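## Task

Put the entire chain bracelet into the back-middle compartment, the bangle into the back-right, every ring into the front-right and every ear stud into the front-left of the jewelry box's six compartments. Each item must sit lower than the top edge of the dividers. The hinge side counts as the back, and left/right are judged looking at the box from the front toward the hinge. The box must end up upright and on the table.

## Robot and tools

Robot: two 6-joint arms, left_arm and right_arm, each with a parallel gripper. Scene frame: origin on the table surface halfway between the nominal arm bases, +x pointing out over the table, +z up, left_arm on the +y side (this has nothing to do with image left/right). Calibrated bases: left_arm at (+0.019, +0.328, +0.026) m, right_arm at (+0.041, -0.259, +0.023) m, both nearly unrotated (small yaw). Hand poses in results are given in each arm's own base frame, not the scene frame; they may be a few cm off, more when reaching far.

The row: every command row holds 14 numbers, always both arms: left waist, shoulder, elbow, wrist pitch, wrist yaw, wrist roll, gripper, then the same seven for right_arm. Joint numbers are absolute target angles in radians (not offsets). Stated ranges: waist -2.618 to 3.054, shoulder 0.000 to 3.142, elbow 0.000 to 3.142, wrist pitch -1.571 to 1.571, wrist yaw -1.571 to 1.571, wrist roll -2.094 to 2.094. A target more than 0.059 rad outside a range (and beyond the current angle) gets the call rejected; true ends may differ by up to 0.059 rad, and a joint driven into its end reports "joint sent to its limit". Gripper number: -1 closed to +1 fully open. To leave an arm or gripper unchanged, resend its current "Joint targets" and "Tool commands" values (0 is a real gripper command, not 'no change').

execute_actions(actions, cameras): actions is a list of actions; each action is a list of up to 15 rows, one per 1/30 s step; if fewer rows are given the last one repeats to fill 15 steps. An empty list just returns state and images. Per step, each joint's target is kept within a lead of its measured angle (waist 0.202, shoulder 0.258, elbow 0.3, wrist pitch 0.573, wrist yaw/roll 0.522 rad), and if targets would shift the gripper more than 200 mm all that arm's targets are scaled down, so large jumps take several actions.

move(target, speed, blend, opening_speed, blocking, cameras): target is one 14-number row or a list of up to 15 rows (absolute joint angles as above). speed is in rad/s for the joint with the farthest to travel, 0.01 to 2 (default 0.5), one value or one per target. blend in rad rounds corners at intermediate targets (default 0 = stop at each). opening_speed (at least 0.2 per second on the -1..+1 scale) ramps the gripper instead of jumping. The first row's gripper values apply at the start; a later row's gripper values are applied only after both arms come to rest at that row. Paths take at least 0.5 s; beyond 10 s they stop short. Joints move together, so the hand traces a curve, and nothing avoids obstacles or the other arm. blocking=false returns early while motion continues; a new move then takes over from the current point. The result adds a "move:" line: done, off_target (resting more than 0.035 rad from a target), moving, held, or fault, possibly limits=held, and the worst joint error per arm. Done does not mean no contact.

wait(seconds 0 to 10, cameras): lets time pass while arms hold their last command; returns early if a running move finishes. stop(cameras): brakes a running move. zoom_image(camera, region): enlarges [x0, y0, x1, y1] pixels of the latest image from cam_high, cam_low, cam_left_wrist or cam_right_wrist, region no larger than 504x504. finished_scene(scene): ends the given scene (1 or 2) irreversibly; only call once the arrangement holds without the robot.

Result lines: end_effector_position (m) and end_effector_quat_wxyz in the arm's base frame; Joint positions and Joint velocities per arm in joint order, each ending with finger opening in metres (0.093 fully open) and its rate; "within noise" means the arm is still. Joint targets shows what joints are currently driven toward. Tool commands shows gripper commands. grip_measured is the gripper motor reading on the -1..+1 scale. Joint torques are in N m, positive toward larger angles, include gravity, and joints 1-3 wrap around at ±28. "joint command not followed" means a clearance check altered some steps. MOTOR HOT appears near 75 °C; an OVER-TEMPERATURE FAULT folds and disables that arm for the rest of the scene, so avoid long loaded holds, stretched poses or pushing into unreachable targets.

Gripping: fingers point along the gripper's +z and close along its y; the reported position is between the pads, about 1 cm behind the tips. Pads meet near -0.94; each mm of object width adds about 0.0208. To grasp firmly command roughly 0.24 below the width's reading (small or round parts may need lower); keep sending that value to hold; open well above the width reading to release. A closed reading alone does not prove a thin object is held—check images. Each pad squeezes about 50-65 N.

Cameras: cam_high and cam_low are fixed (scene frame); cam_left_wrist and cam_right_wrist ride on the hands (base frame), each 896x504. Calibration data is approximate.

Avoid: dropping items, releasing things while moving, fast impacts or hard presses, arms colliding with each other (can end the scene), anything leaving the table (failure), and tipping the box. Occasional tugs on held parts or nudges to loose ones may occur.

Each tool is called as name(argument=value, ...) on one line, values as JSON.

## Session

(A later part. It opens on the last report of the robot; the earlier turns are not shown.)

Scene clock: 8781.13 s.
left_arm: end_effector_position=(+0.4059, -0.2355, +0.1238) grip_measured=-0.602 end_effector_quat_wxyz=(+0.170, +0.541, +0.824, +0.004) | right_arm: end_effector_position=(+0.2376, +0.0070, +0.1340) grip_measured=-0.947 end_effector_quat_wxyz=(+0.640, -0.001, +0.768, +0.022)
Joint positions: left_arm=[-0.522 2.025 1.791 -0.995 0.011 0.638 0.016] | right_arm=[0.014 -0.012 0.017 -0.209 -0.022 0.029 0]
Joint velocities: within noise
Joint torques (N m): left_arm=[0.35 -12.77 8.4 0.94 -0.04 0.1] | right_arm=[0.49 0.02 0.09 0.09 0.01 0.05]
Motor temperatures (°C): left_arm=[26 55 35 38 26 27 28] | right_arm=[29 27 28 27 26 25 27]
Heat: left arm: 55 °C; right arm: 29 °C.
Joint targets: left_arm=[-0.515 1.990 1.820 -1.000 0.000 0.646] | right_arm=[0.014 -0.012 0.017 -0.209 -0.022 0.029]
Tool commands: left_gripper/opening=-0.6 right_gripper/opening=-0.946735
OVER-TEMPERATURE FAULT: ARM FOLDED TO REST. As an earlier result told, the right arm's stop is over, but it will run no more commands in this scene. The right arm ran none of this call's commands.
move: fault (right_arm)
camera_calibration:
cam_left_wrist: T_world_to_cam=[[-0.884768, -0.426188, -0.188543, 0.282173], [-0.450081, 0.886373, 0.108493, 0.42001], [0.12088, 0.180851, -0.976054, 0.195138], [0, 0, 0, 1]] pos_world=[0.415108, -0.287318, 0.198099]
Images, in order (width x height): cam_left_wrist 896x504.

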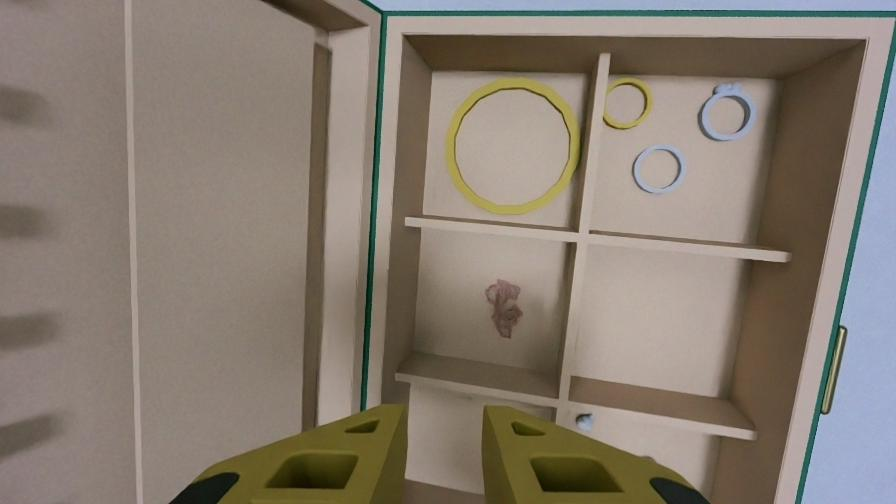

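Chain fully in back‑middle. Retract and verify.

move(target=[[-0.52,1.85,2.0,-1.3,0.0,0.646,-0.6,0.014,-0.012,0.017,-0.208,-0.024,0.029,-0.946763],[-0.65,1.45,1.85,-1.45,0,-0.87,-0.6,0.014,-0.012,0.017,-0.208,-0.024,0.029,-0.946763]], cameras=["cam_left_wrist","cam_high"], blend=[0.1,0])

zoom_image(camera="cam_left_wrist", region=[180, 0, 580, 300])

Scene clock: 8792.97 s.
left_arm: end_effector_position=(+0.2516, -0.1905, +0.3138) grip_measured=-0.602 end_effector_quat_wxyz=(+0.182, -0.104, +0.962, -0.177) | right_arm: end_effector_position=(+0.2376, +0.0070, +0.1340) grip_measured=-0.947 end_effector_quat_wxyz=(+0.640, -0.001, +0.768, +0.022)
Joint positions: left_arm=[-0.642 1.467 1.858 -1.448 0.011 -0.861 0.016] | right_arm=[0.014 -0.012 0.017 -0.209 -0.022 0.029 0]
Joint velocities: within noise
Joint torques (N m): left_arm=[-0.83 -5.74 4.25 1.23 -0.12 -0.07] | right_arm=[0.49 0.02 0.09 0.09 0.01 0.05]
Motor temperatures (°C): left_arm=[26 57 36 38 26 27 28] | right_arm=[29 27 28 27 26 25 27]
Heat: left arm: 57 °C; right arm: 29 °C.
Joint targets: left_arm=[-0.650 1.450 1.850 -1.450 0.000 -0.870] | right_arm=[0.014 -0.012 0.017 -0.209 -0.022 0.029]
Tool commands: left_gripper/opening=-0.6 right_gripper/opening=-0.946735
OVER-TEMPERATURE FAULT: ARM FOLDED TO REST. As an earlier result told, the right arm's stop is over, but it will run no more commands in this scene. The right arm ran none of this call's commands.
move: fault (right_arm)
camera_calibration:
cam_left_wrist: T_world_to_cam=[[0.14736, -0.912279, 0.382142, -0.330749], [-0.989073, -0.137656, 0.0527802, 0.248055], [0.00445379, -0.385744, -0.922595, 0.295717], [0, 0, 0, 1]] pos_world=[0.292767, -0.153518, 0.386127]
Images, in order (width x height): cam_high 896x504, cam_left_wrist 896x504.

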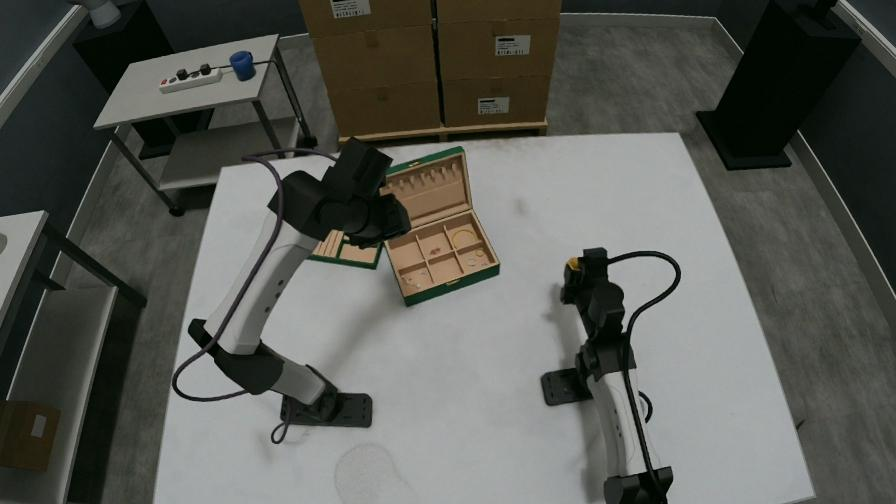

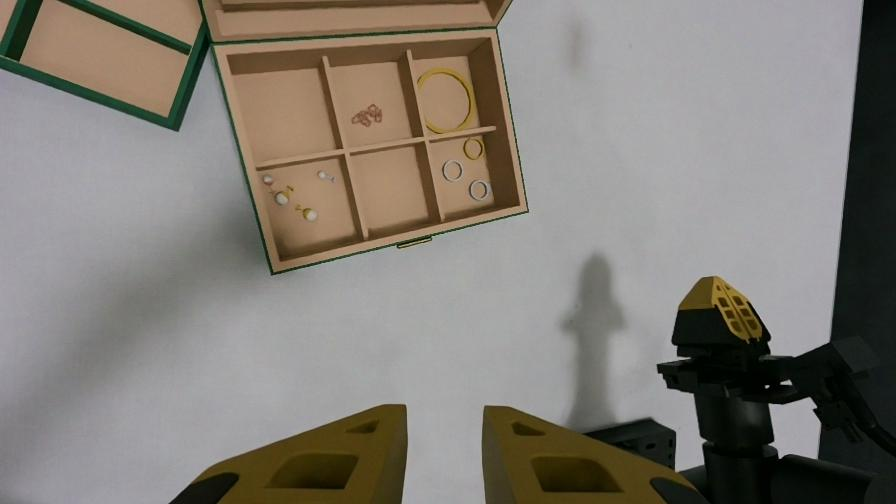

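Scaled by 1.260 from the camera's 896x504 image, which has a finer 1280x720 frame.

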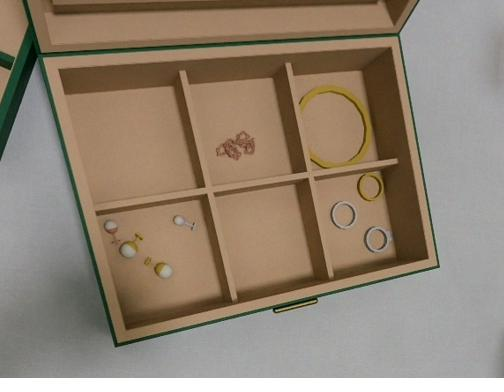

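All in place.

finished_scene(scene=2)

The scene is finished: the task was done.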